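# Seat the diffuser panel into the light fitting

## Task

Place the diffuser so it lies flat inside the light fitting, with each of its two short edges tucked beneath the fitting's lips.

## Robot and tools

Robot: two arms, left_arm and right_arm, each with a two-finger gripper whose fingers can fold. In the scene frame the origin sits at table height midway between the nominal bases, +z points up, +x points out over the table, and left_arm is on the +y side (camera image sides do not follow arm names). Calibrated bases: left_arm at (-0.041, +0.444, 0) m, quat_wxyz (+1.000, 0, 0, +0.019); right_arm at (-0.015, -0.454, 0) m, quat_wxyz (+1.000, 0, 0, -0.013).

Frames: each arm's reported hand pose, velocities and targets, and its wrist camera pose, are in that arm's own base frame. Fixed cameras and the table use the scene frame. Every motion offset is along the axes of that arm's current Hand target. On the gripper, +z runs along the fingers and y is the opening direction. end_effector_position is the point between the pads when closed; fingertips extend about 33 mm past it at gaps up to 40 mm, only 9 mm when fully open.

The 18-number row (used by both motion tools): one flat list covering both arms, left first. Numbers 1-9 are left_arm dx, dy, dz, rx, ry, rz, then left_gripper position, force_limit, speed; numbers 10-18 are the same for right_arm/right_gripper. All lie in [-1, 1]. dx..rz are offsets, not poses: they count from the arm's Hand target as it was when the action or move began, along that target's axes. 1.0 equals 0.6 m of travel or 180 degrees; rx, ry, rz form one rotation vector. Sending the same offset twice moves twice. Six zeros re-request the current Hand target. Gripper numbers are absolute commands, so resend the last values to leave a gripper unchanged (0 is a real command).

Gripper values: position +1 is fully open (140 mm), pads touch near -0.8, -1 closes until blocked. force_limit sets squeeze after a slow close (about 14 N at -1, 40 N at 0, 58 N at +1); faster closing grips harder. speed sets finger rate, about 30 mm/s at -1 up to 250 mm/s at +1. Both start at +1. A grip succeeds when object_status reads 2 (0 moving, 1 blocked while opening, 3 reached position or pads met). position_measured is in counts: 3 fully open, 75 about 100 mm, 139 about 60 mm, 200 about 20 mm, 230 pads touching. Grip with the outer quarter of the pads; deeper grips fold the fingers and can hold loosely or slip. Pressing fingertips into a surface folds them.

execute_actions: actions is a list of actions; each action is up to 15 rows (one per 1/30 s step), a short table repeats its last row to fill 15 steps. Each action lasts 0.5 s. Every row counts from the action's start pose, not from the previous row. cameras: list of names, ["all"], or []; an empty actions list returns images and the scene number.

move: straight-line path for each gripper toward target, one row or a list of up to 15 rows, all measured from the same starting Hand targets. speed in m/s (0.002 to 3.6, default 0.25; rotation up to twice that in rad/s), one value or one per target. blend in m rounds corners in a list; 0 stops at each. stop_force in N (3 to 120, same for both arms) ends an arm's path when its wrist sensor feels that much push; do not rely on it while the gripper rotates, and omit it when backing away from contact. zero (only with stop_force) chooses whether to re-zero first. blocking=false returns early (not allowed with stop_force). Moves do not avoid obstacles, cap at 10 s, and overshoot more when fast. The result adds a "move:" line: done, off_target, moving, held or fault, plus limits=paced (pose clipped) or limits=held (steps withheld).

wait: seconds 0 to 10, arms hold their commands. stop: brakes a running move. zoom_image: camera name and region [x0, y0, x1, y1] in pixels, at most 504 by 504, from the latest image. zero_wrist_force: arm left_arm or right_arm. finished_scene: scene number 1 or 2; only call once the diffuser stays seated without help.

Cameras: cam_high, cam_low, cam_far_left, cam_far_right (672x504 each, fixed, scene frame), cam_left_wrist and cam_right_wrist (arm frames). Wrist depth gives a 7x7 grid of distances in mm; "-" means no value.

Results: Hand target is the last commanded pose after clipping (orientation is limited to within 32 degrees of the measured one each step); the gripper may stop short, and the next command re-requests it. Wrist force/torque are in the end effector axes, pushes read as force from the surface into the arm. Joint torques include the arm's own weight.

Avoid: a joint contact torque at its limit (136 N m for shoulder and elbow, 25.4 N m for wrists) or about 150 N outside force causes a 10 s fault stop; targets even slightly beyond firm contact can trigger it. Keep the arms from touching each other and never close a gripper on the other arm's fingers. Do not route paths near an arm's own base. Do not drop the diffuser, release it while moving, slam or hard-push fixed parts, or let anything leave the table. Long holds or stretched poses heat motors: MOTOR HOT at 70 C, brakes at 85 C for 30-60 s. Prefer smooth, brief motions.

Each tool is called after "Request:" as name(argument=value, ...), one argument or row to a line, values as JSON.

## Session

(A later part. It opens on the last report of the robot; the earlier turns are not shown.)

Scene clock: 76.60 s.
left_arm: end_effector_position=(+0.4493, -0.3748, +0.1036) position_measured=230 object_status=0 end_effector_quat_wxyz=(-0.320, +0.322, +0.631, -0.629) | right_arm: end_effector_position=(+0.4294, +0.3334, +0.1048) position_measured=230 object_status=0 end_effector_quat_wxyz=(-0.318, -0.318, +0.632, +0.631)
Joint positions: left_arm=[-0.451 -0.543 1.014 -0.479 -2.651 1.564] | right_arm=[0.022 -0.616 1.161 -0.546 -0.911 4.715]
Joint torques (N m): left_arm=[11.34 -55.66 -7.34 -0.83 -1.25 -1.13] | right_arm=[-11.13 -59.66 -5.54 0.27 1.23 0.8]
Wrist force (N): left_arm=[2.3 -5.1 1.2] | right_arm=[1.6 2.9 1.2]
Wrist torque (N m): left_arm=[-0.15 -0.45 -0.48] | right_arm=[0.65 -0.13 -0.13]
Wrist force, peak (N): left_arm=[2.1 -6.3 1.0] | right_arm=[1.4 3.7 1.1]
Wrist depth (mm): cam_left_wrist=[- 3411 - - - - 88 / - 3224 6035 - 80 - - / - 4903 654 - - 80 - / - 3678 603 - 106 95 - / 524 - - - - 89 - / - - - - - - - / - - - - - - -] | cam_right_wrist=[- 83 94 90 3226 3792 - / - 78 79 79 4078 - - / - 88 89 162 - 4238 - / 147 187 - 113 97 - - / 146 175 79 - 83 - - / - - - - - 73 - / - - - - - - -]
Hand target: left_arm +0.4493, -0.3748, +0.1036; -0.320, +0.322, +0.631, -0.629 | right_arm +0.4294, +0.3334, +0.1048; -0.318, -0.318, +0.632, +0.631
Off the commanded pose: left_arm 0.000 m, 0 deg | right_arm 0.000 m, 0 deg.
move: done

Request:
move(
  target=[-0.0046,-0.073,0.0039,0.0778,0,0.0927,-1,0,-1,-0.0047,0.074,0.0034,-0.0705,0,-0.0982,-1,0,-1],
  speed=0.1,
  cameras=["all"],
)

Scene clock: 80.03 s.
left_arm: end_effector_position=(+0.4489, -0.3781, +0.1423) position_measured=230 object_status=3 end_effector_quat_wxyz=(+0.269, -0.364, -0.515, +0.728) | right_arm: end_effector_position=(+0.4294, +0.3369, +0.1488) position_measured=230 object_status=3 end_effector_quat_wxyz=(-0.252, -0.374, +0.504, +0.737)
Joint positions: left_arm=[-0.47 -0.379 0.772 0.02 -2.604 2.191] | right_arm=[0.045 -0.511 1.022 -0.243 -0.939 4.242]
Joint torques (N m): left_arm=[6.96 -63.89 -6.94 0.15 -3.07 -1.92] | right_arm=[12 -45.44 -28.3 5.87 1.33 -2.32]
Wrist force (N): left_arm=[6.5 -5.3 -4.1] | right_arm=[8.4 4.0 -2.7]
Wrist torque (N m): left_arm=[0.07 -0.03 -0.31] | right_arm=[0.52 0.44 0.22]
Wrist force, peak (N): left_arm=[18.2 -4.6 -11.2] | right_arm=[18.1 5.2 -11.2]
Wrist depth (mm): cam_left_wrist=[2477 - - 3461 - - - / - - - - - - - / 2140 - 6361 - 740 - 167 / 1929 - - - 363 - - / - - - - - 88 - / - - - - - - - / - - - - - - -] | cam_right_wrist=[- - - 90 3275 - - / - - 74 - 3486 - - / - - 798 321 4411 - 2205 / - - 394 113 116 2058 2098 / - - 79 - 83 - - / - - - - - 73 - / - - - - - - -]
Hand target: left_arm +0.4489, -0.3780, +0.1423; +0.269, -0.364, -0.515, +0.728 (not the last commanded pose) | right_arm +0.4294, +0.3369, +0.1488; -0.251, -0.374, +0.503, +0.737
Off the commanded pose: left_arm 0.005 m, 3 deg | right_arm 0.000 m, 0 deg.
move: held (left_arm; a check stopped the path); limits=held
pose unreachable (left arm): on one or more control steps of this call, first in action 0 (counted from 0), this arm could not follow its commanded pose, so it was not sent that pose on those steps. It may still have moved: this result reports where it is.
cause: moving toward the commanded pose would bring two parts of the arm too close to each other (its gripper and another part of the arm, with joints 4 (wrist 1) to 6 (wrist 3) between them, 5 mm apart when it was first held).
camera_calibration:
cam_left_wrist: T_world_to_cam=[[-0.0261485, -0.341119, -0.939656, 0.028611], [0.827893, -0.534217, 0.170896, -0.5955], [-0.560276, -0.773466, 0.296379, 0.0598084], [0, 0, 0, 1]] pos_world=[0.527268, -0.262107, 0.110927]
cam_right_wrist: T_world_to_cam=[[0.0338685, -0.374454, 0.926627, -0.0193848], [0.831492, 0.524965, 0.18175, -0.560896], [-0.554504, 0.764327, 0.329135, 0.0758481], [0, 0, 0, 1]] pos_world=[0.509095, 0.22922, 0.0949409]

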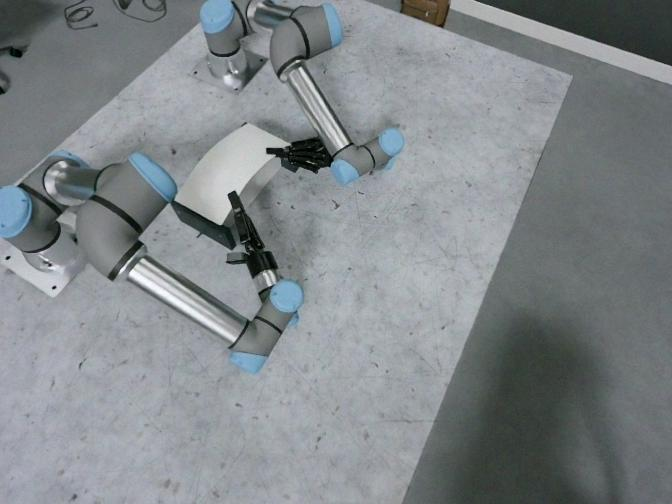

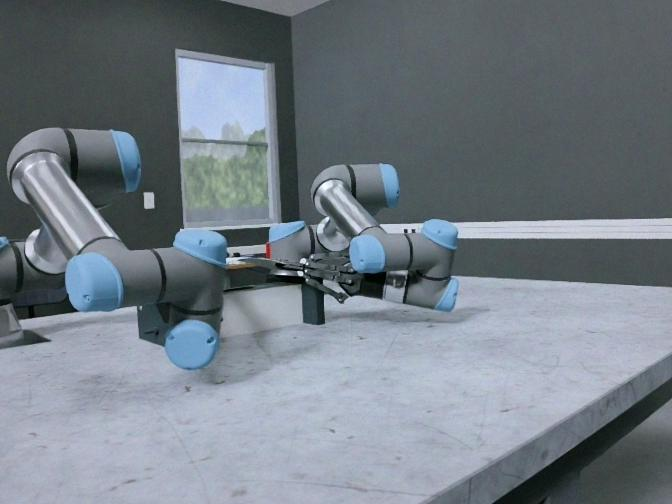

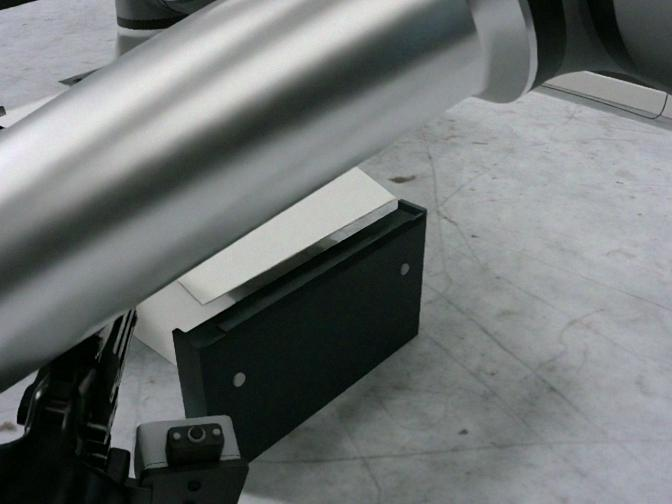

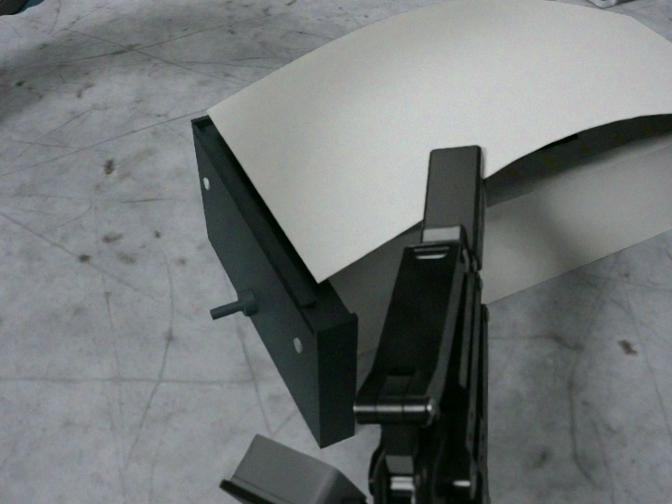

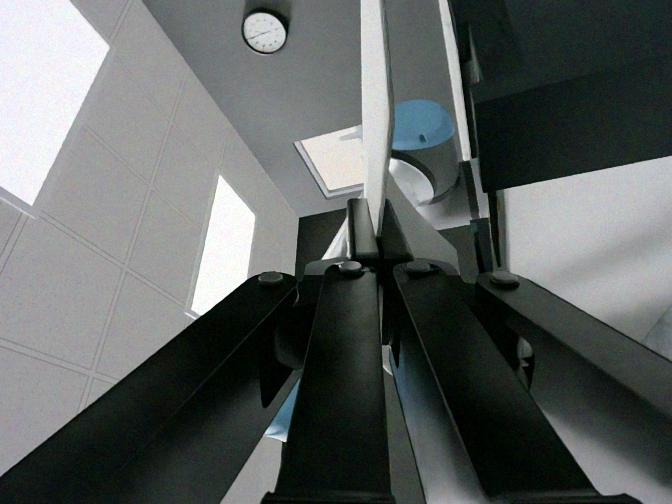

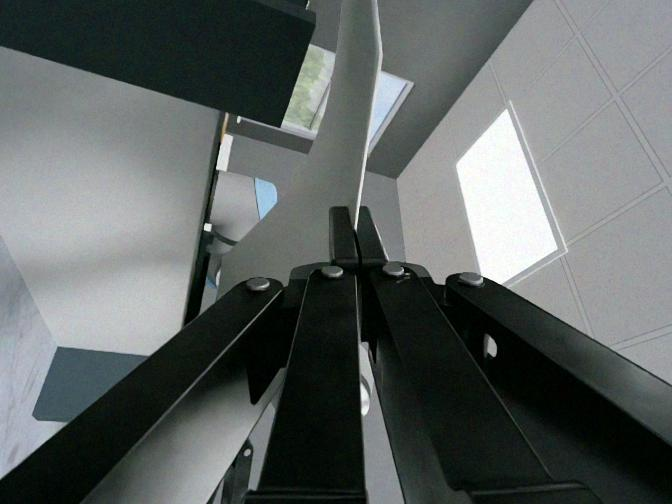

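Request:
zoom_image(
  camera="cam_far_right",
  region=[180, 90, 380, 350],
)

Request:
zoom_image(
  camera="cam_far_left",
  region=[160, 160, 440, 360],
)

Scaled by 1.938 from the camera's 672x504 image, which has a finer 960x720 frame.

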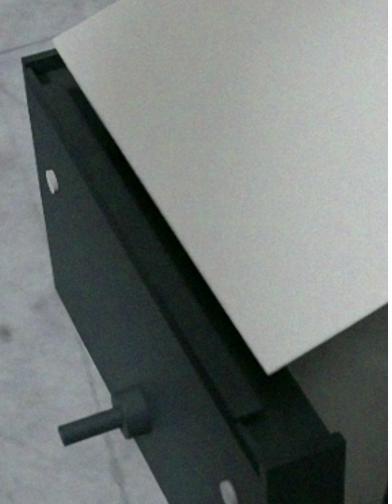

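Scaled by 1.800 from the camera's 672x504 image, which has a finer 960x720 frame.

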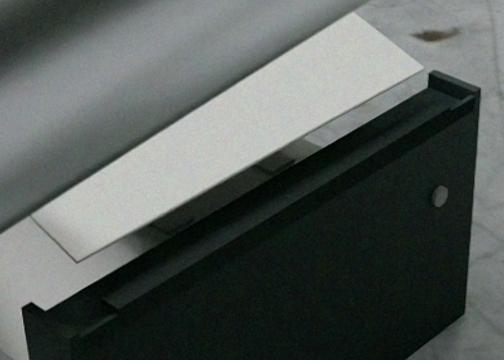

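Request:
move(
  target=[0.0028,0.0305,-0.0022,0,0,0,-1,0,-1,0.009,-0.0098,-0.0065,0,0,0,-1,0,-1],
  speed=0.03,
  cameras=["cam_far_left","cam_far_right","cam_left_wrist"],
)

Request:
zoom_image(
  camera="cam_far_left",
  region=[160, 180, 440, 360],
)

Request:
zoom_image(
  camera="cam_far_right",
  region=[180, 90, 380, 350],
)

Scene clock: 84.70 s.
left_arm: end_effector_position=(+0.4487, -0.3819, +0.1245) position_measured=230 object_status=3 end_effector_quat_wxyz=(+0.269, -0.364, -0.515, +0.728) | right_arm: end_effector_position=(+0.4294, +0.3329, +0.1410) position_measured=230 object_status=3 end_effector_quat_wxyz=(-0.251, -0.374, +0.503, +0.737)
Joint positions: left_arm=[-0.474 -0.352 0.764 0.004 -2.609 2.195] | right_arm=[0.04 -0.503 1.028 -0.258 -0.945 4.244]
Joint torques (N m): left_arm=[-17.05 -51.17 -24.58 0.58 -1.05 1.63] | right_arm=[-10.56 -45.76 -4.95 1.75 -0.11 0.73]
Wrist force (N): left_arm=[0.9 -4.6 -0.3] | right_arm=[5.1 -0.4 0.6]
Wrist torque (N m): left_arm=[-0.02 -0.17 -0.32] | right_arm=[0.81 0.39 0.22]
Wrist force, peak (N): left_arm=[6.1 -5.8 -4.2] | right_arm=[9.3 3.1 -3.0]
Wrist depth (mm): cam_left_wrist=[2354 - 3923 - - - - / 2330 - - - - - - / 2120 - - - - - - / - 2802 - - 120 195 206 / - - - - - 88 - / - - - - - - - / - - - - - - -] | cam_right_wrist=[- - - - 3431 - - / - - 79 74 3377 - 2098 / - 159 806 263 - - - / - - 349 113 98 - - / 264 - 79 - 83 - - / - - - - - 73 - / - - - - - - -]
Hand target: left_arm +0.4487, -0.3820, +0.1243; +0.269, -0.364, -0.515, +0.728 | right_arm +0.4294, +0.3329, +0.1409; -0.251, -0.374, +0.503, +0.737
Off the commanded pose: left_arm 0.000 m, 0 deg | right_arm 0.000 m, 0 deg.
move: done
camera_calibration:
cam_left_wrist: T_world_to_cam=[[-0.0260964, -0.341046, -0.939684, 0.0106722], [0.827883, -0.53423, 0.1709, -0.594339], [-0.560293, -0.773489, 0.296288, 0.0620142], [0, 0, 0, 1]] pos_world=[0.527068, -0.265907, 0.0932271]
Images, in order (width x height): cam_far_left 672x504, cam_far_right 672x504, cam_left_wrist 672x504.

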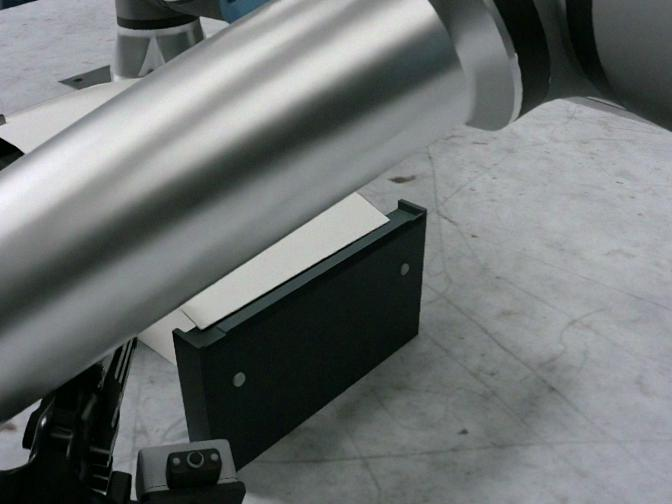

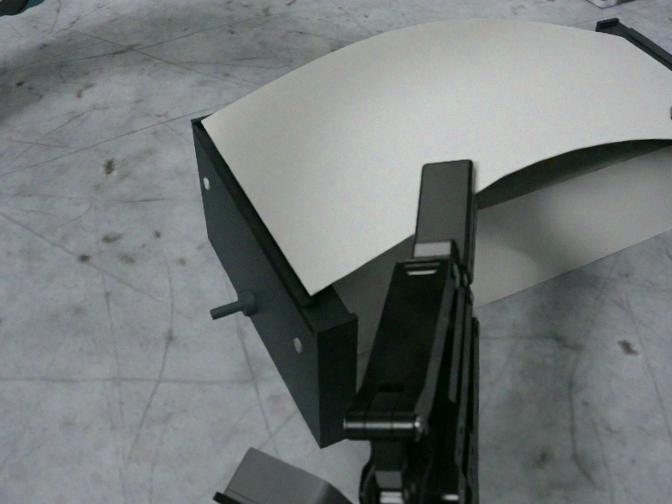

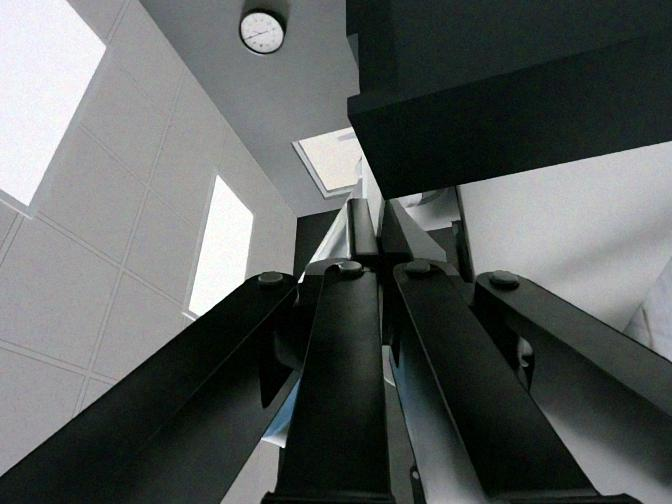

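Scaled by 1.800 from the camera's 672x504 image, which has a finer 960x720 frame.

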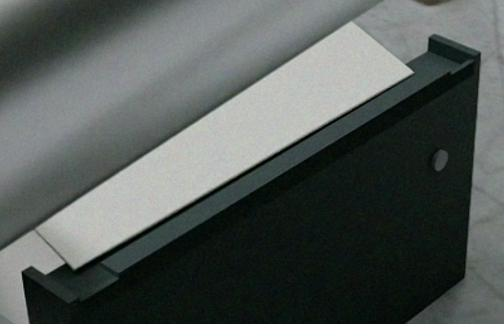

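Scaled by 1.938 from the camera's 672x504 image, which has a finer 960x720 frame.

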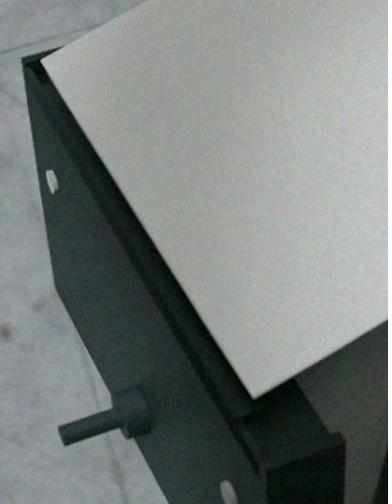

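Request:
move(
  target=[0.005,0.019,-0.0042,0,0,0,-1,0,-1,0,0,0,0,0,0,-1,0,-1],
  speed=0.015,
  stop_force=5,
  cameras=["cam_far_left"],
)

Request:
zoom_image(
  camera="cam_far_left",
  region=[160, 180, 440, 360],
)

Scene clock: 86.60 s.
left_arm: end_effector_position=(+0.4487, -0.3820, +0.1207) position_measured=230 object_status=3 end_effector_quat_wxyz=(+0.269, -0.364, -0.515, +0.728) | right_arm: end_effector_position=(+0.4294, +0.3329, +0.1409) position_measured=230 object_status=3 end_effector_quat_wxyz=(-0.251, -0.374, +0.503, +0.737)
Joint positions: left_arm=[-0.475 -0.346 0.763 -0.001 -2.609 2.195] | right_arm=[0.04 -0.503 1.028 -0.258 -0.945 4.244]
Joint torques (N m): left_arm=[-13.39 -60.68 -6.94 3.01 0.17 1.52] | right_arm=[-10.8 -48.64 -4.68 3.28 -0.45 0.48]
Wrist force (N): left_arm=[-2.1 -8.0 1.9] | right_arm=[2.7 -1.8 2.3]
Wrist torque (N m): left_arm=[0.00 -0.24 -0.47] | right_arm=[0.93 0.34 0.30]
Wrist force, peak (N): left_arm=[-3.3 -8.5 2.8] | right_arm=[5.3 -1.0 0.7]
Wrist depth (mm): cam_left_wrist=[- - - - - - - / 2504 - - - - - - / - - - - - - 167 / - - - - 115 - 188 / - - - - - 88 238 / - - - - - - - / - - - - - - -] | cam_right_wrist=[- - - - - - - / - - 79 74 - - - / - - 750 266 - - - / - - 353 113 98 - - / 280 - 79 - 83 - - / - - - - - 73 - / - - - - - - -]
Hand target: left_arm +0.4487, -0.3820, +0.1207; +0.269, -0.364, -0.515, +0.728 (not the last commanded pose) | right_arm +0.4294, +0.3329, +0.1409; -0.251, -0.374, +0.503, +0.737
Off the commanded pose: left_arm 0.008 m, 0 deg | right_arm 0.000 m, 0 deg.
move: contact (left_arm)
Images, in order (width x height): cam_far_left 672x504.

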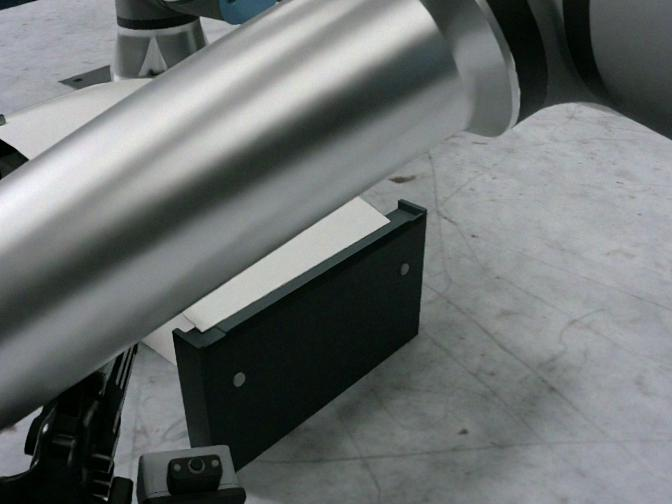

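Scaled by 1.800 from the camera's 672x504 image, which has a finer 960x720 frame.

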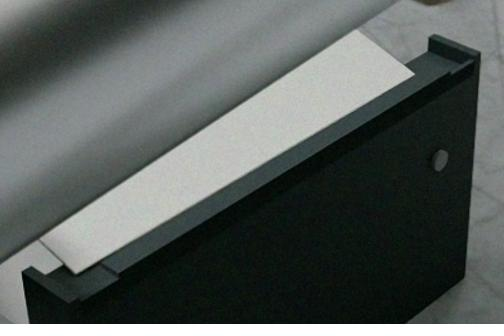

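Request:
zoom_image(
  camera="cam_far_left",
  region=[165, 290, 265, 365],
)

Request:
zoom_image(
  camera="cam_far_left",
  region=[340, 180, 440, 255],
)

Scaled by 5.040 from the camera's 672x504 image, which has a finer 960x720 frame.

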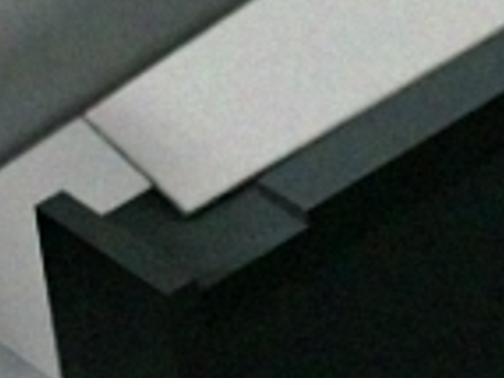

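Scaled by 5.040 from the camera's 672x504 image, which has a finer 960x720 frame.

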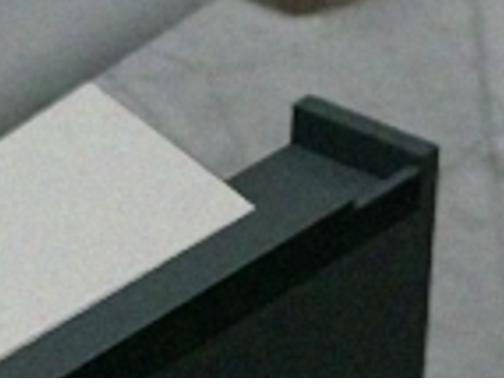

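Request:
move(
  target=[0.0117,-0.0017,-0.0098,0,0,0,-1,0,-1,-0.0113,-0.0055,0.0082,0,0,0,-1,0,-1],
  speed=0.02,
  stop_force=20,
  cameras=["cam_far_left","cam_far_right"],
)

Request:
zoom_image(
  camera="cam_far_left",
  region=[165, 290, 265, 365],
)

Request:
zoom_image(
  camera="cam_far_left",
  region=[340, 180, 440, 255],
)

Request:
zoom_image(
  camera="cam_far_right",
  region=[180, 90, 380, 350],
)

Scene clock: 89.53 s.
left_arm: end_effector_position=(+0.4493, -0.3730, +0.1186) position_measured=230 object_status=3 end_effector_quat_wxyz=(+0.269, -0.364, -0.515, +0.728) | right_arm: end_effector_position=(+0.4295, +0.3419, +0.1409) position_measured=230 object_status=3 end_effector_quat_wxyz=(-0.251, -0.374, +0.503, +0.737)
Joint positions: left_arm=[-0.463 -0.352 0.78 -0.02 -2.599 2.186] | right_arm=[0.053 -0.497 1.016 -0.249 -0.932 4.239]
Joint torques (N m): left_arm=[13.32 -59.58 -4.94 -1.61 2.62 -1.65] | right_arm=[6.44 -47.32 -29.53 6.45 1 -2.58]
Wrist force (N): left_arm=[-5.4 -10.0 4.4] | right_arm=[2.2 -3.0 3.2]
Wrist torque (N m): left_arm=[-0.08 -0.44 -0.48] | right_arm=[0.96 0.37 0.53]
Wrist force, peak (N): left_arm=[-5.6 -10.2 4.3] | right_arm=[2.9 -4.0 2.9]
Wrist depth (mm): cam_left_wrist=[- - 3678 - - - - / - - - - - - - / 2242 - - - - 79 - / - - - - 114 - 196 / - - - - - 88 - / - - - - - - - / - - - - - - -] | cam_right_wrist=[- - - 63 4698 - - / - - - 74 5841 - - / - - 858 261 - - - / - - 327 126 3325 - 2078 / 268 - 74 - 83 - - / - - - - - 73 - / - - - - - - -]
Hand target: left_arm +0.4493, -0.3730, +0.1186; +0.269, -0.364, -0.515, +0.728 | right_arm +0.4295, +0.3419, +0.1409; -0.251, -0.374, +0.503, +0.737
Off the commanded pose: left_arm 0.000 m, 0 deg | right_arm 0.000 m, 0 deg.
move: done
Images, in order (width x height): cam_far_left 672x504, cam_far_right 672x504.

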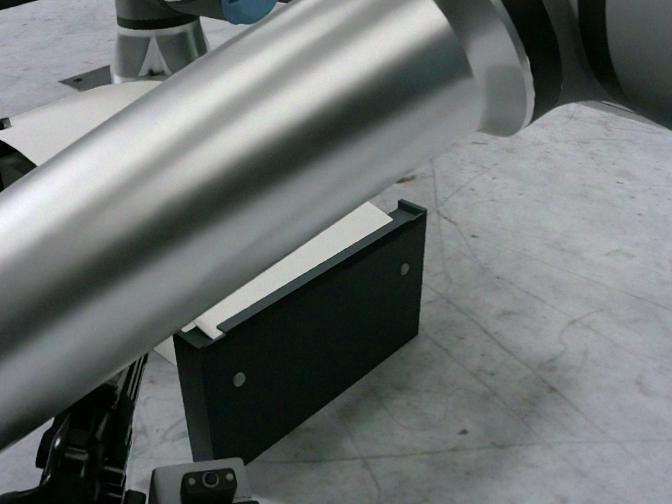

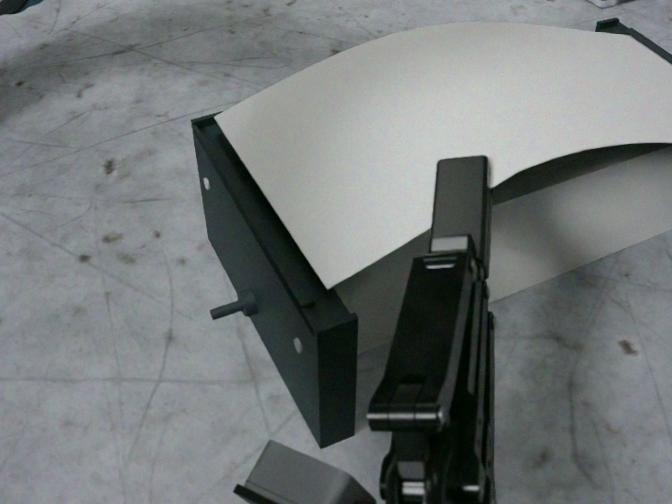

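Scaled by 5.040 from the camera's 672x504 image, which has a finer 960x720 frame.

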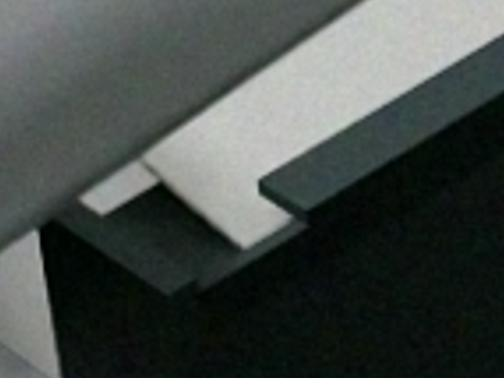

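Scaled by 5.040 from the camera's 672x504 image, which has a finer 960x720 frame.

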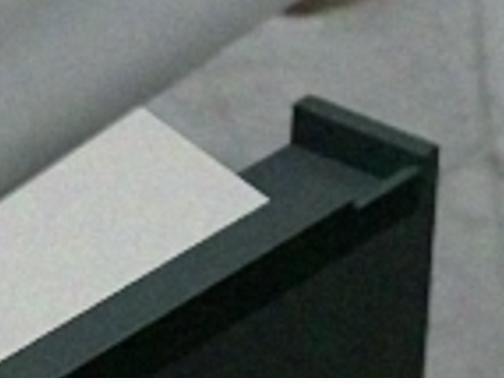

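Scaled by 1.938 from the camera's 672x504 image, which has a finer 960x720 frame.

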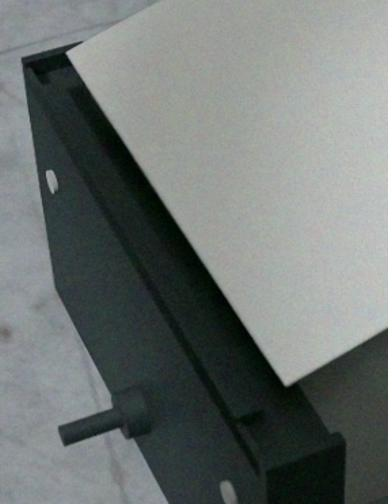

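Request:
move(
  target=[0,0,0,0,0,0,-1,0,-1,0.012,-0.0372,-0.0086,0,0,0,-1,0,-1],
  speed=0.025,
  stop_force=7,
  cameras=["cam_far_left","cam_far_right"],
)

Request:
zoom_image(
  camera="cam_far_right",
  region=[180, 90, 380, 350],
)

Request:
zoom_image(
  camera="cam_far_left",
  region=[160, 180, 440, 360],
)

Scene clock: 92.20 s.
left_arm: end_effector_position=(+0.4493, -0.3730, +0.1186) position_measured=230 object_status=3 end_effector_quat_wxyz=(+0.269, -0.364, -0.515, +0.728) | right_arm: end_effector_position=(+0.4294, +0.3419, +0.1214) position_measured=230 object_status=3 end_effector_quat_wxyz=(-0.252, -0.374, +0.503, +0.737)
Joint positions: left_arm=[-0.463 -0.352 0.78 -0.02 -2.599 2.186] | right_arm=[0.053 -0.469 1.016 -0.277 -0.932 4.239]
Joint torques (N m): left_arm=[-1.08 -59.01 -10.36 0.46 -3.56 -1.68] | right_arm=[-4.85 -62.76 -5.2 4.54 2.63 -1.23]
Wrist force (N): left_arm=[7.3 -8.6 -1.9] | right_arm=[9.2 6.8 -5.1]
Wrist torque (N m): left_arm=[-0.14 0.19 -0.60] | right_arm=[0.55 0.28 0.31]
Wrist force, peak (N): left_arm=[7.7 -9.9 -2.3] | right_arm=[9.5 6.8 -4.9]
Wrist depth (mm): cam_left_wrist=[2159 - - - - - - / - - - - - - - / - - - - - - - / 2065 - - - 110 - - / - - - - - 88 - / - - - - - - - / - - - - - - -] | cam_right_wrist=[- - - 65 - - - / - - - - 80 - - / - - - 260 6357 2636 - / - - 330 113 3226 3377 - / 238 - 79 - 83 - - / - - - - - 73 - / - - - - - - -]
Hand target: left_arm +0.4493, -0.3730, +0.1186; +0.269, -0.364, -0.515, +0.728 | right_arm +0.4294, +0.3419, +0.1214; -0.252, -0.374, +0.503, +0.737 (not the last commanded pose)
Off the commanded pose: left_arm 0.000 m, 0 deg | right_arm 0.005 m, 0 deg.
move: contact (right_arm)
Images, in order (width x height): cam_far_left 672x504, cam_far_right 672x504.

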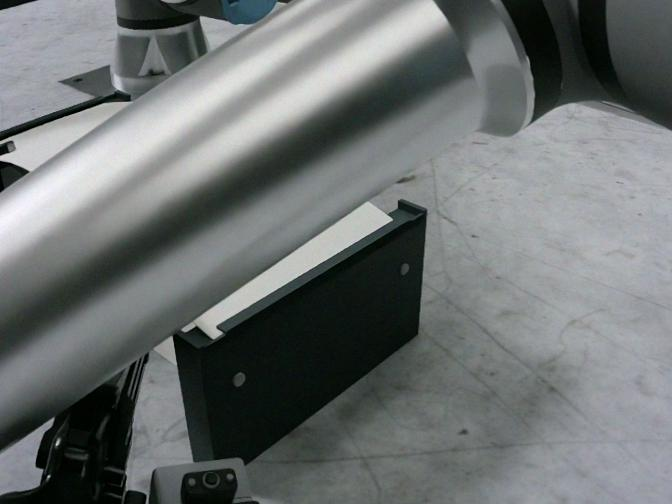

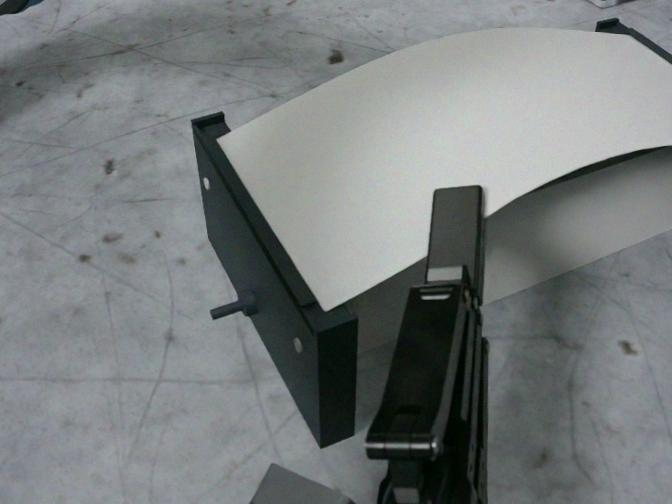

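Scaled by 1.938 from the camera's 672x504 image, which has a finer 960x720 frame.

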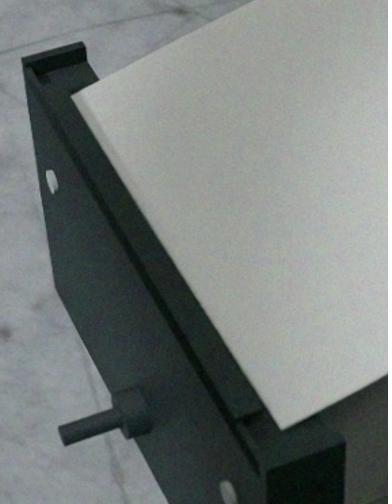

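Scaled by 1.800 from the camera's 672x504 image, which has a finer 960x720 frame.

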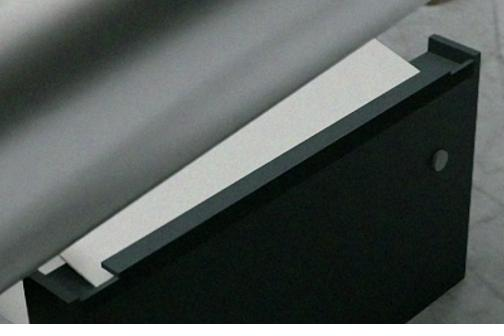

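Request:
zoom_image(
  camera="cam_far_right",
  region=[185, 100, 265, 180],
)

Request:
zoom_image(
  camera="cam_far_right",
  region=[280, 260, 370, 350],
)

Scaled by 6.300 from the camera's 672x504 image, which has a finer 960x720 frame.

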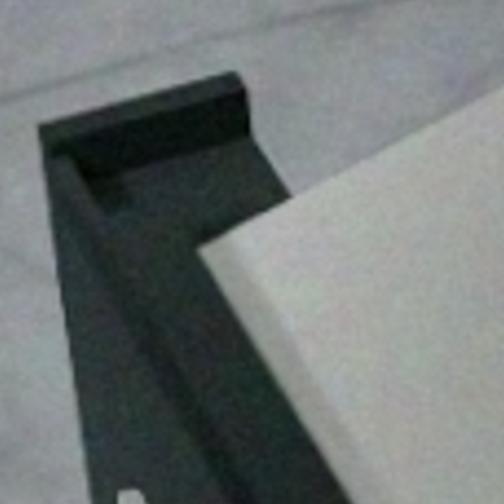

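Scaled by 5.600 from the camera's 672x504 image, which has a finer 960x720 frame.

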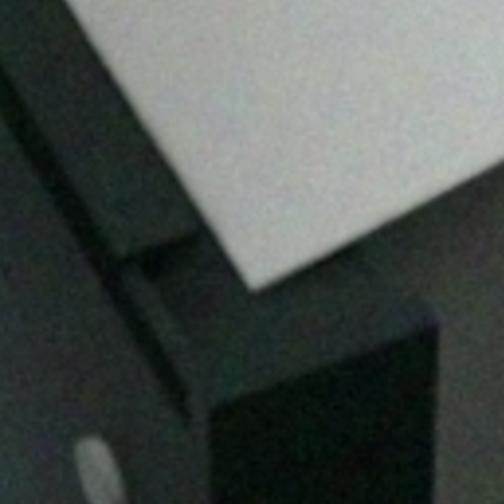

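Request:
move(
  target=[0.0025,0.0135,-0.002,-0.0287,0,-0.0341,-1,0,-1,0.0105,-0.0097,-0.0077,0.026,0,0.0362,-1,0,-1],
  speed=0.04,
  cameras=["cam_far_left","cam_far_right"],
)

Request:
zoom_image(
  camera="cam_far_right",
  region=[185, 100, 265, 180],
)

Request:
zoom_image(
  camera="cam_far_right",
  region=[280, 260, 370, 350],
)

Request:
zoom_image(
  camera="cam_far_left",
  region=[160, 180, 440, 360],
)

Scene clock: 98.43 s.
left_arm: end_effector_position=(+0.4493, -0.3738, +0.1104) position_measured=230 object_status=3 end_effector_quat_wxyz=(+0.291, -0.347, -0.566, +0.689) | right_arm: end_effector_position=(+0.4294, +0.3367, +0.1132) position_measured=230 object_status=3 end_effector_quat_wxyz=(-0.278, -0.354, +0.553, +0.701)
Joint positions: left_arm=[-0.455 -0.433 0.883 -0.205 -2.633 1.937] | right_arm=[0.034 -0.524 1.078 -0.382 -0.92 4.415]
Joint torques (N m): left_arm=[10.23 -61.34 -5.66 -0.95 -1.98 -1.84] | right_arm=[-10.11 -63.42 -6.01 -0.01 2.31 1.03]
Wrist force (N): left_arm=[2.4 -6.0 -0.9] | right_arm=[4.3 2.3 0.1]
Wrist torque (N m): left_arm=[-0.19 -0.24 -0.50] | right_arm=[0.54 -0.13 0.03]
Wrist force, peak (N): left_arm=[7.8 -10.4 -4.5] | right_arm=[9.2 7.0 -5.1]
Wrist depth (mm): cam_left_wrist=[2504 - 3138 - 86 - - / 2644 - - - - - - / - - - - - 79 173 / - - - - 105 208 188 / - - - - - 88 192 / - - - - - - - / - - - - - - -] | cam_right_wrist=[- - - 74 3178 3226 - / - - 79 79 76 2251 - / 159 167 - 162 - 2604 - / 176 - 201 113 98 - - / 180 221 79 - 83 - - / - - - - - 73 - / - - - - - - -]
Hand target: left_arm +0.4493, -0.3738, +0.1104; +0.291, -0.347, -0.566, +0.689 | right_arm +0.4294, +0.3367, +0.1132; -0.278, -0.354, +0.554, +0.701
Off the commanded pose: left_arm 0.000 m, 0 deg | right_arm 0.000 m, 0 deg.
move: done
Images, in order (width x height): cam_far_left 672x504, cam_far_right 672x504.

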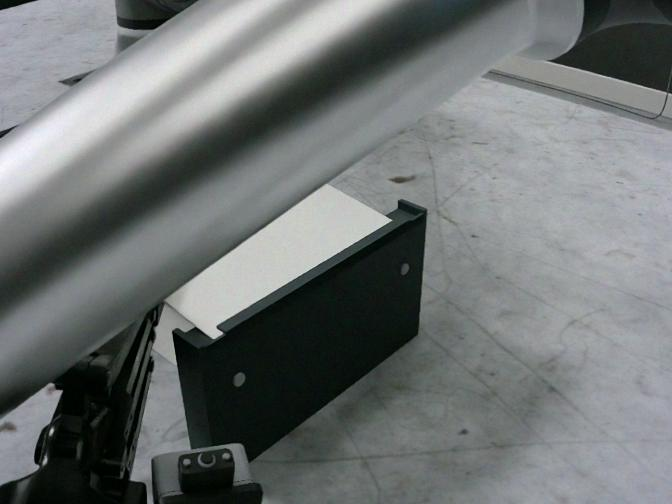

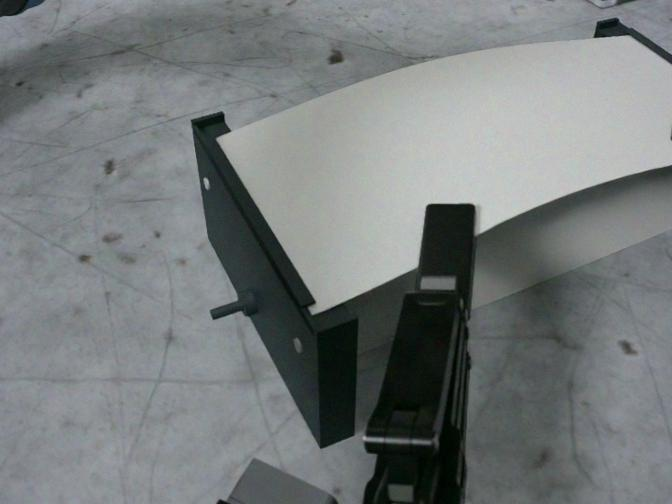

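Scaled by 6.300 from the camera's 672x504 image, which has a finer 960x720 frame.

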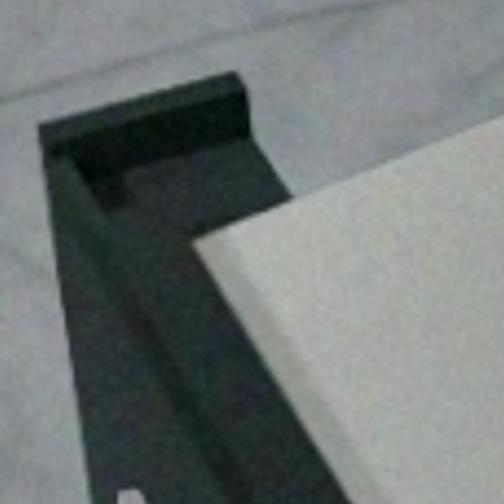

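Scaled by 5.600 from the camera's 672x504 image, which has a finer 960x720 frame.

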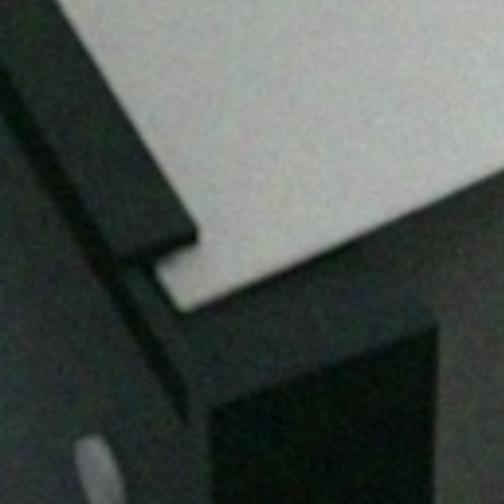

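Scaled by 1.800 from the camera's 672x504 image, which has a finer 960x720 frame.

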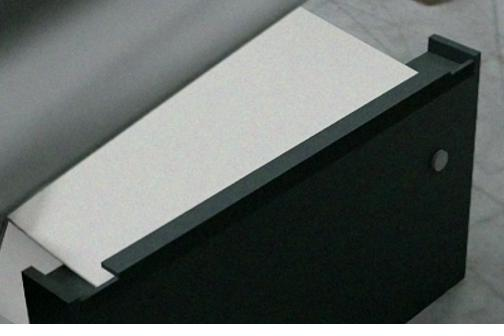

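Request:
move(
  target=[
    [0.0022,0.0198,-0.0017,-0.0409,0,-0.0488,-1,0,-1,0.0085,-0.0227,-0.0062,0.0445,0,0.062,-1,0,-1],
    [0.0022,0.0198,-0.0017,-0.0409,0,-0.0488,-0.5,0,-1,0.0085,-0.0227,-0.0062,0.0445,0,0.062,-0.5,0,-1],
    [0.0002,-0.0039,-0.2007,-0.0409,0,-0.0488,-0.5,0,-1,0.0049,0.0043,-0.2042,0.0445,0,0.062,-0.5,0,-1],
  ],
  speed=[0.05,0.05,0.15],
  cameras=["all"],
)

Request:
zoom_image(
  camera="cam_far_right",
  region=[180, 90, 380, 350],
)

Request:
zoom_image(
  camera="cam_far_left",
  region=[160, 180, 440, 360],
)

Scene clock: 105.93 s.
left_arm: end_effector_position=(+0.5464, -0.3038, +0.0984) position_measured=192 object_status=3 end_effector_quat_wxyz=(-0.320, +0.321, +0.634, -0.627) | right_arm: end_effector_position=(+0.5261, +0.2629, +0.0984) position_measured=192 object_status=3 end_effector_quat_wxyz=(-0.319, -0.317, +0.633, +0.630)
Joint positions: left_arm=[-0.316 -0.273 0.468 -0.212 -2.517 1.554] | right_arm=[-0.072 -0.378 0.69 -0.315 -1.005 4.718]
Joint torques (N m): left_arm=[11.89 -54.99 -27.58 3.67 1.71 1.24] | right_arm=[-12.19 -49.48 -30.93 4.35 -1.32 -1.62]
Wrist force (N): left_arm=[0.5 -0.9 1.8] | right_arm=[1.3 1.5 2.3]
Wrist torque (N m): left_arm=[0.00 -0.44 -0.29] | right_arm=[0.43 -0.35 -0.13]
Wrist force, peak (N): left_arm=[8.9 -8.7 -7.8] | right_arm=[-5.5 5.2 9.6]
Wrist depth (mm): cam_left_wrist=[- 4441 - - 213 202 172 / - - - 195 197 191 155 / - - 4359 738 - - 155 / - - - 121 129 216 155 / - - 84 - - 92 88 / - - - - - - - / - - - - - - -] | cam_right_wrist=[139 191 - 239 3002 - 2807 / 138 188 196 204 4078 - 2702 / 138 189 296 987 - - - / 137 188 269 - 134 - - / 136 85 - - 83 89 - / - - - - - 77 - / - - - - - - -]
Hand target: left_arm +0.5465, -0.3038, +0.0984; -0.320, +0.321, +0.634, -0.627 | right_arm +0.5261, +0.2629, +0.0984; -0.319, -0.317, +0.633, +0.630
Off the commanded pose: left_arm 0.000 m, 0 deg | right_arm 0.000 m, 0 deg.
move: done
camera_calibration:
cam_left_wrist: T_world_to_cam=[[-0.00294329, -0.00869786, -0.999958, 0.109569], [0.826976, -0.562232, 0.00245629, -0.620438], [-0.56223, -0.826934, 0.00884773, 0.19808], [0, 0, 0, 1]] pos_world=[0.624776, -0.184078, 0.109335]
cam_right_wrist: T_world_to_cam=[[0.039652, -0.00462682, 0.999203, -0.111147], [0.831874, 0.554129, -0.0304459, -0.580222], [-0.553547, 0.832418, 0.0258213, 0.214075], [0, 0, 0, 1]] pos_world=[0.605579, 0.142804, 0.0878657]

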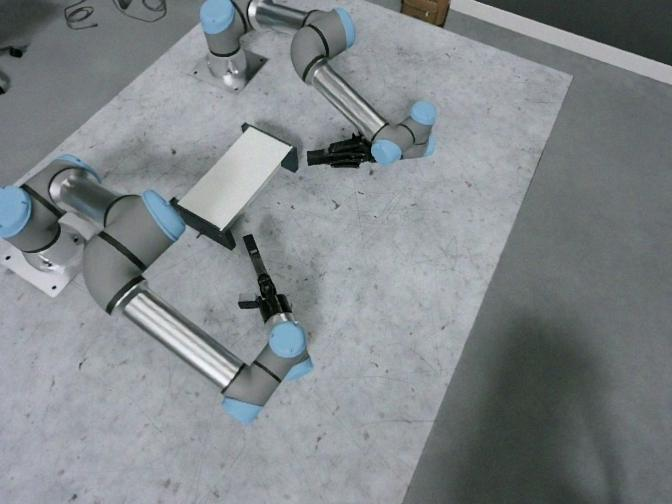

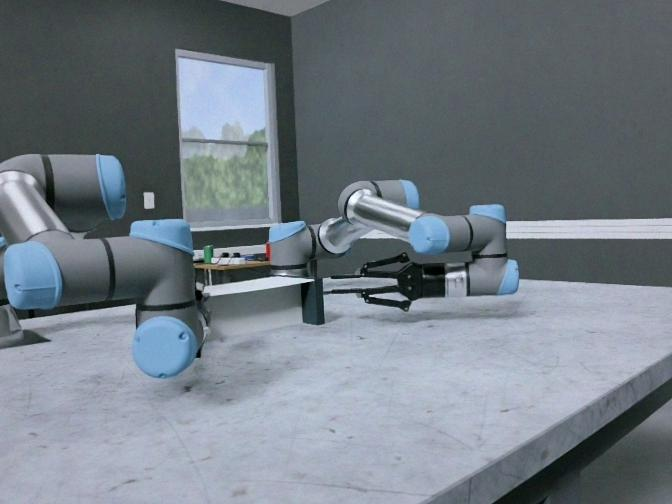

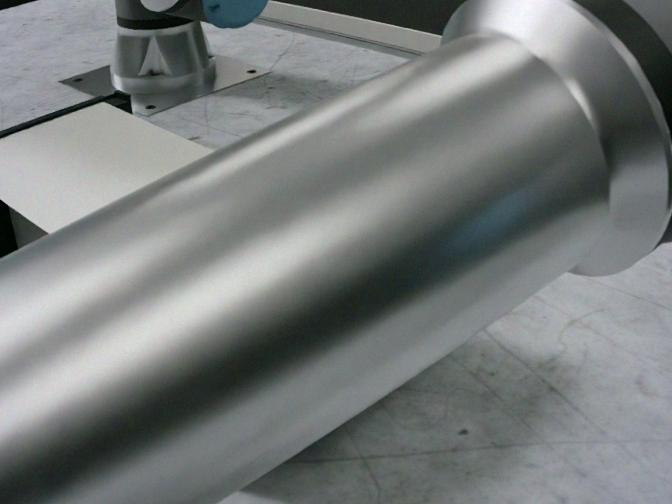

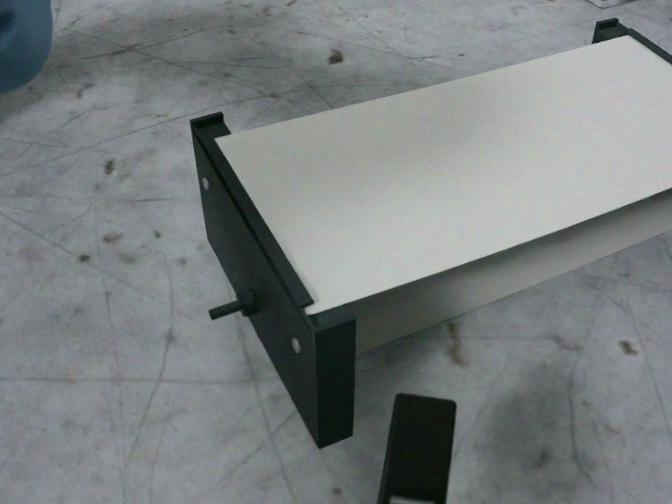

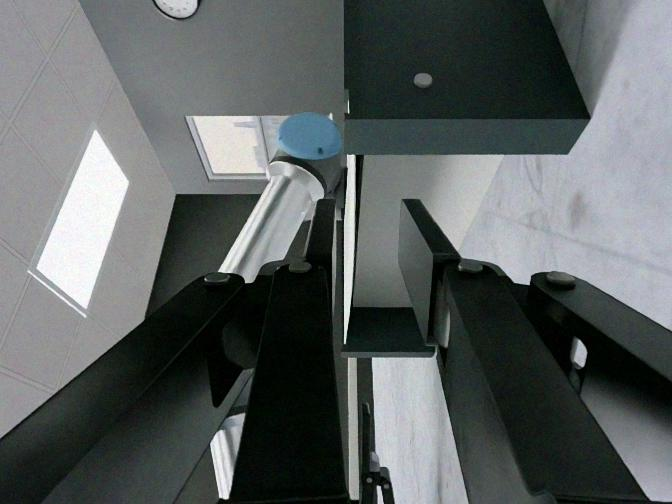

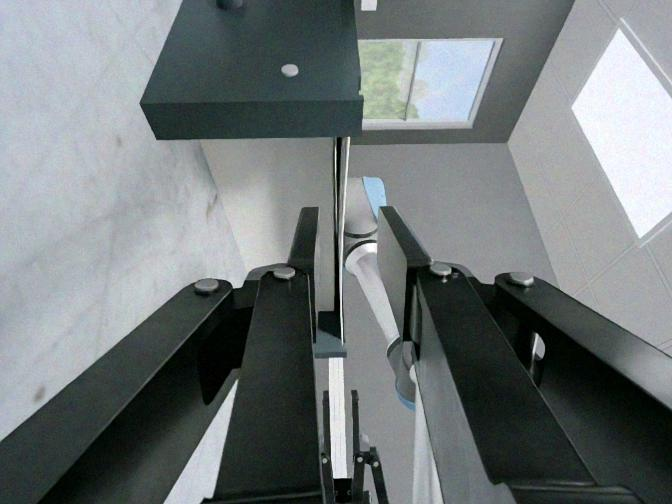

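Scaled by 1.938 from the camera's 672x504 image, which has a finer 960x720 frame.

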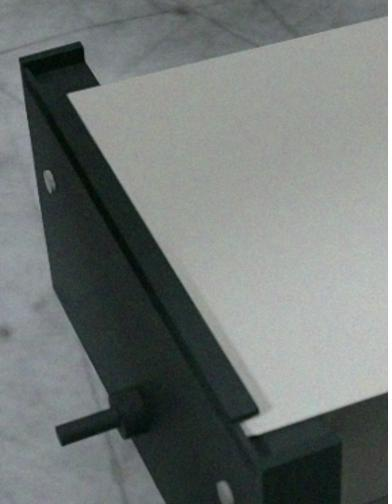

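Scaled by 1.800 from the camera's 672x504 image, which has a finer 960x720 frame.

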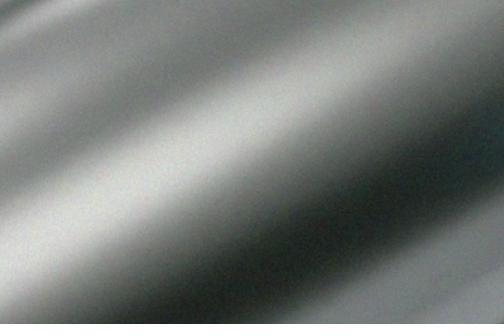

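Request:
move(
  target=[0,-0.3,0,0,0,0,-0.5,0,-1,0,0,0,0,0,0,-0.5,0,-1],
  speed=0.4,
  cameras=["cam_far_left","cam_far_right"],
)

Request:
zoom_image(
  camera="cam_far_left",
  region=[160, 180, 440, 360],
)

Scene clock: 107.40 s.
left_arm: end_effector_position=(+0.5457, -0.3042, +0.1673) position_measured=192 object_status=3 end_effector_quat_wxyz=(-0.317, +0.321, +0.636, -0.626) | right_arm: end_effector_position=(+0.5261, +0.2629, +0.0984) position_measured=192 object_status=3 end_effector_quat_wxyz=(-0.319, -0.317, +0.633, +0.630)
Joint positions: left_arm=[-0.316 -0.339 0.421 -0.108 -2.52 1.548] | right_arm=[-0.072 -0.378 0.69 -0.315 -1.005 4.718]
Joint torques (N m): left_arm=[-5.07 -54.59 -7.77 -0.6 0.84 -0.91] | right_arm=[-9.18 -51.17 -31.7 4.49 -1.07 -1.71]
Wrist force (N): left_arm=[0.5 -0.9 1.6] | right_arm=[1.1 1.5 2.4]
Wrist torque (N m): left_arm=[-0.01 -0.42 -0.28] | right_arm=[0.44 -0.28 -0.13]
Wrist force, peak (N): left_arm=[0.6 -17.0 1.7] | right_arm=[1.2 1.5 2.6]
Wrist depth (mm): cam_left_wrist=[- 3224 - 4058 271 - 209 / 2769 - 5008 782 - 192 - / - - 5473 762 - - 283 / - 5008 4903 110 134 350 296 / - - 84 - - 92 - / - - - - - - - / - - - - - - -] | cam_right_wrist=[138 192 220 228 3486 - - / 138 189 197 198 4238 5146 - / 138 188 301 961 - - 2456 / 137 187 299 - 135 - - / 136 85 - - 83 89 - / - - - - - 77 - / - - - - - - -]
Hand target: left_arm +0.5458, -0.3042, +0.1671; -0.317, +0.321, +0.636, -0.626 (not the last commanded pose) | right_arm +0.5261, +0.2629, +0.0984; -0.319, -0.317, +0.633, +0.630
Off the commanded pose: left_arm 0.111 m, 0 deg | right_arm 0.000 m, 0 deg.
move: held (left_arm; a check stopped the path); limits=held
pose unreachable (left arm): on one or more control steps of this call, first in action 0 (counted from 0), this arm could not follow its commanded pose, so it was not sent that pose on those steps. It may still have moved: this result reports where it is.
cause: moving toward the commanded pose would bring two parts of the arm too close to each other (its gripper and another part of the arm, with joints 4 (wrist 1) to 6 (wrist 3) between them, 11 mm apart when it was first held).
Images, in order (width x height): cam_far_left 672x504, cam_far_right 672x504.

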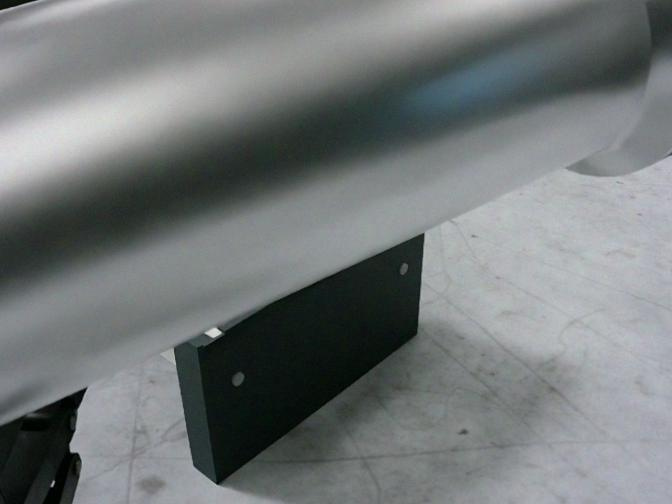

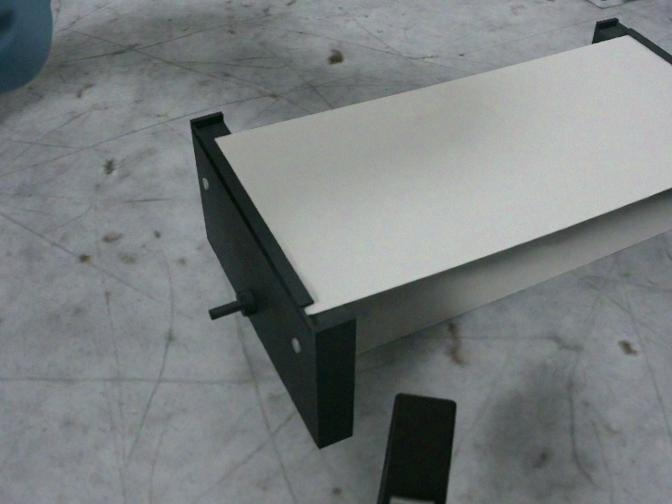

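Scaled by 1.800 from the camera's 672x504 image, which has a finer 960x720 frame.

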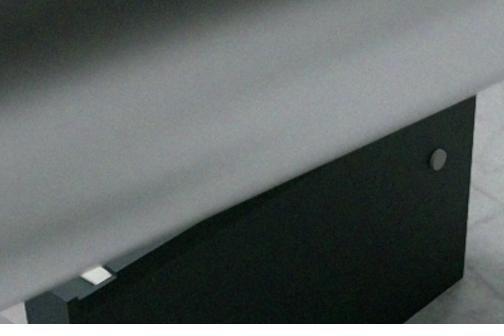

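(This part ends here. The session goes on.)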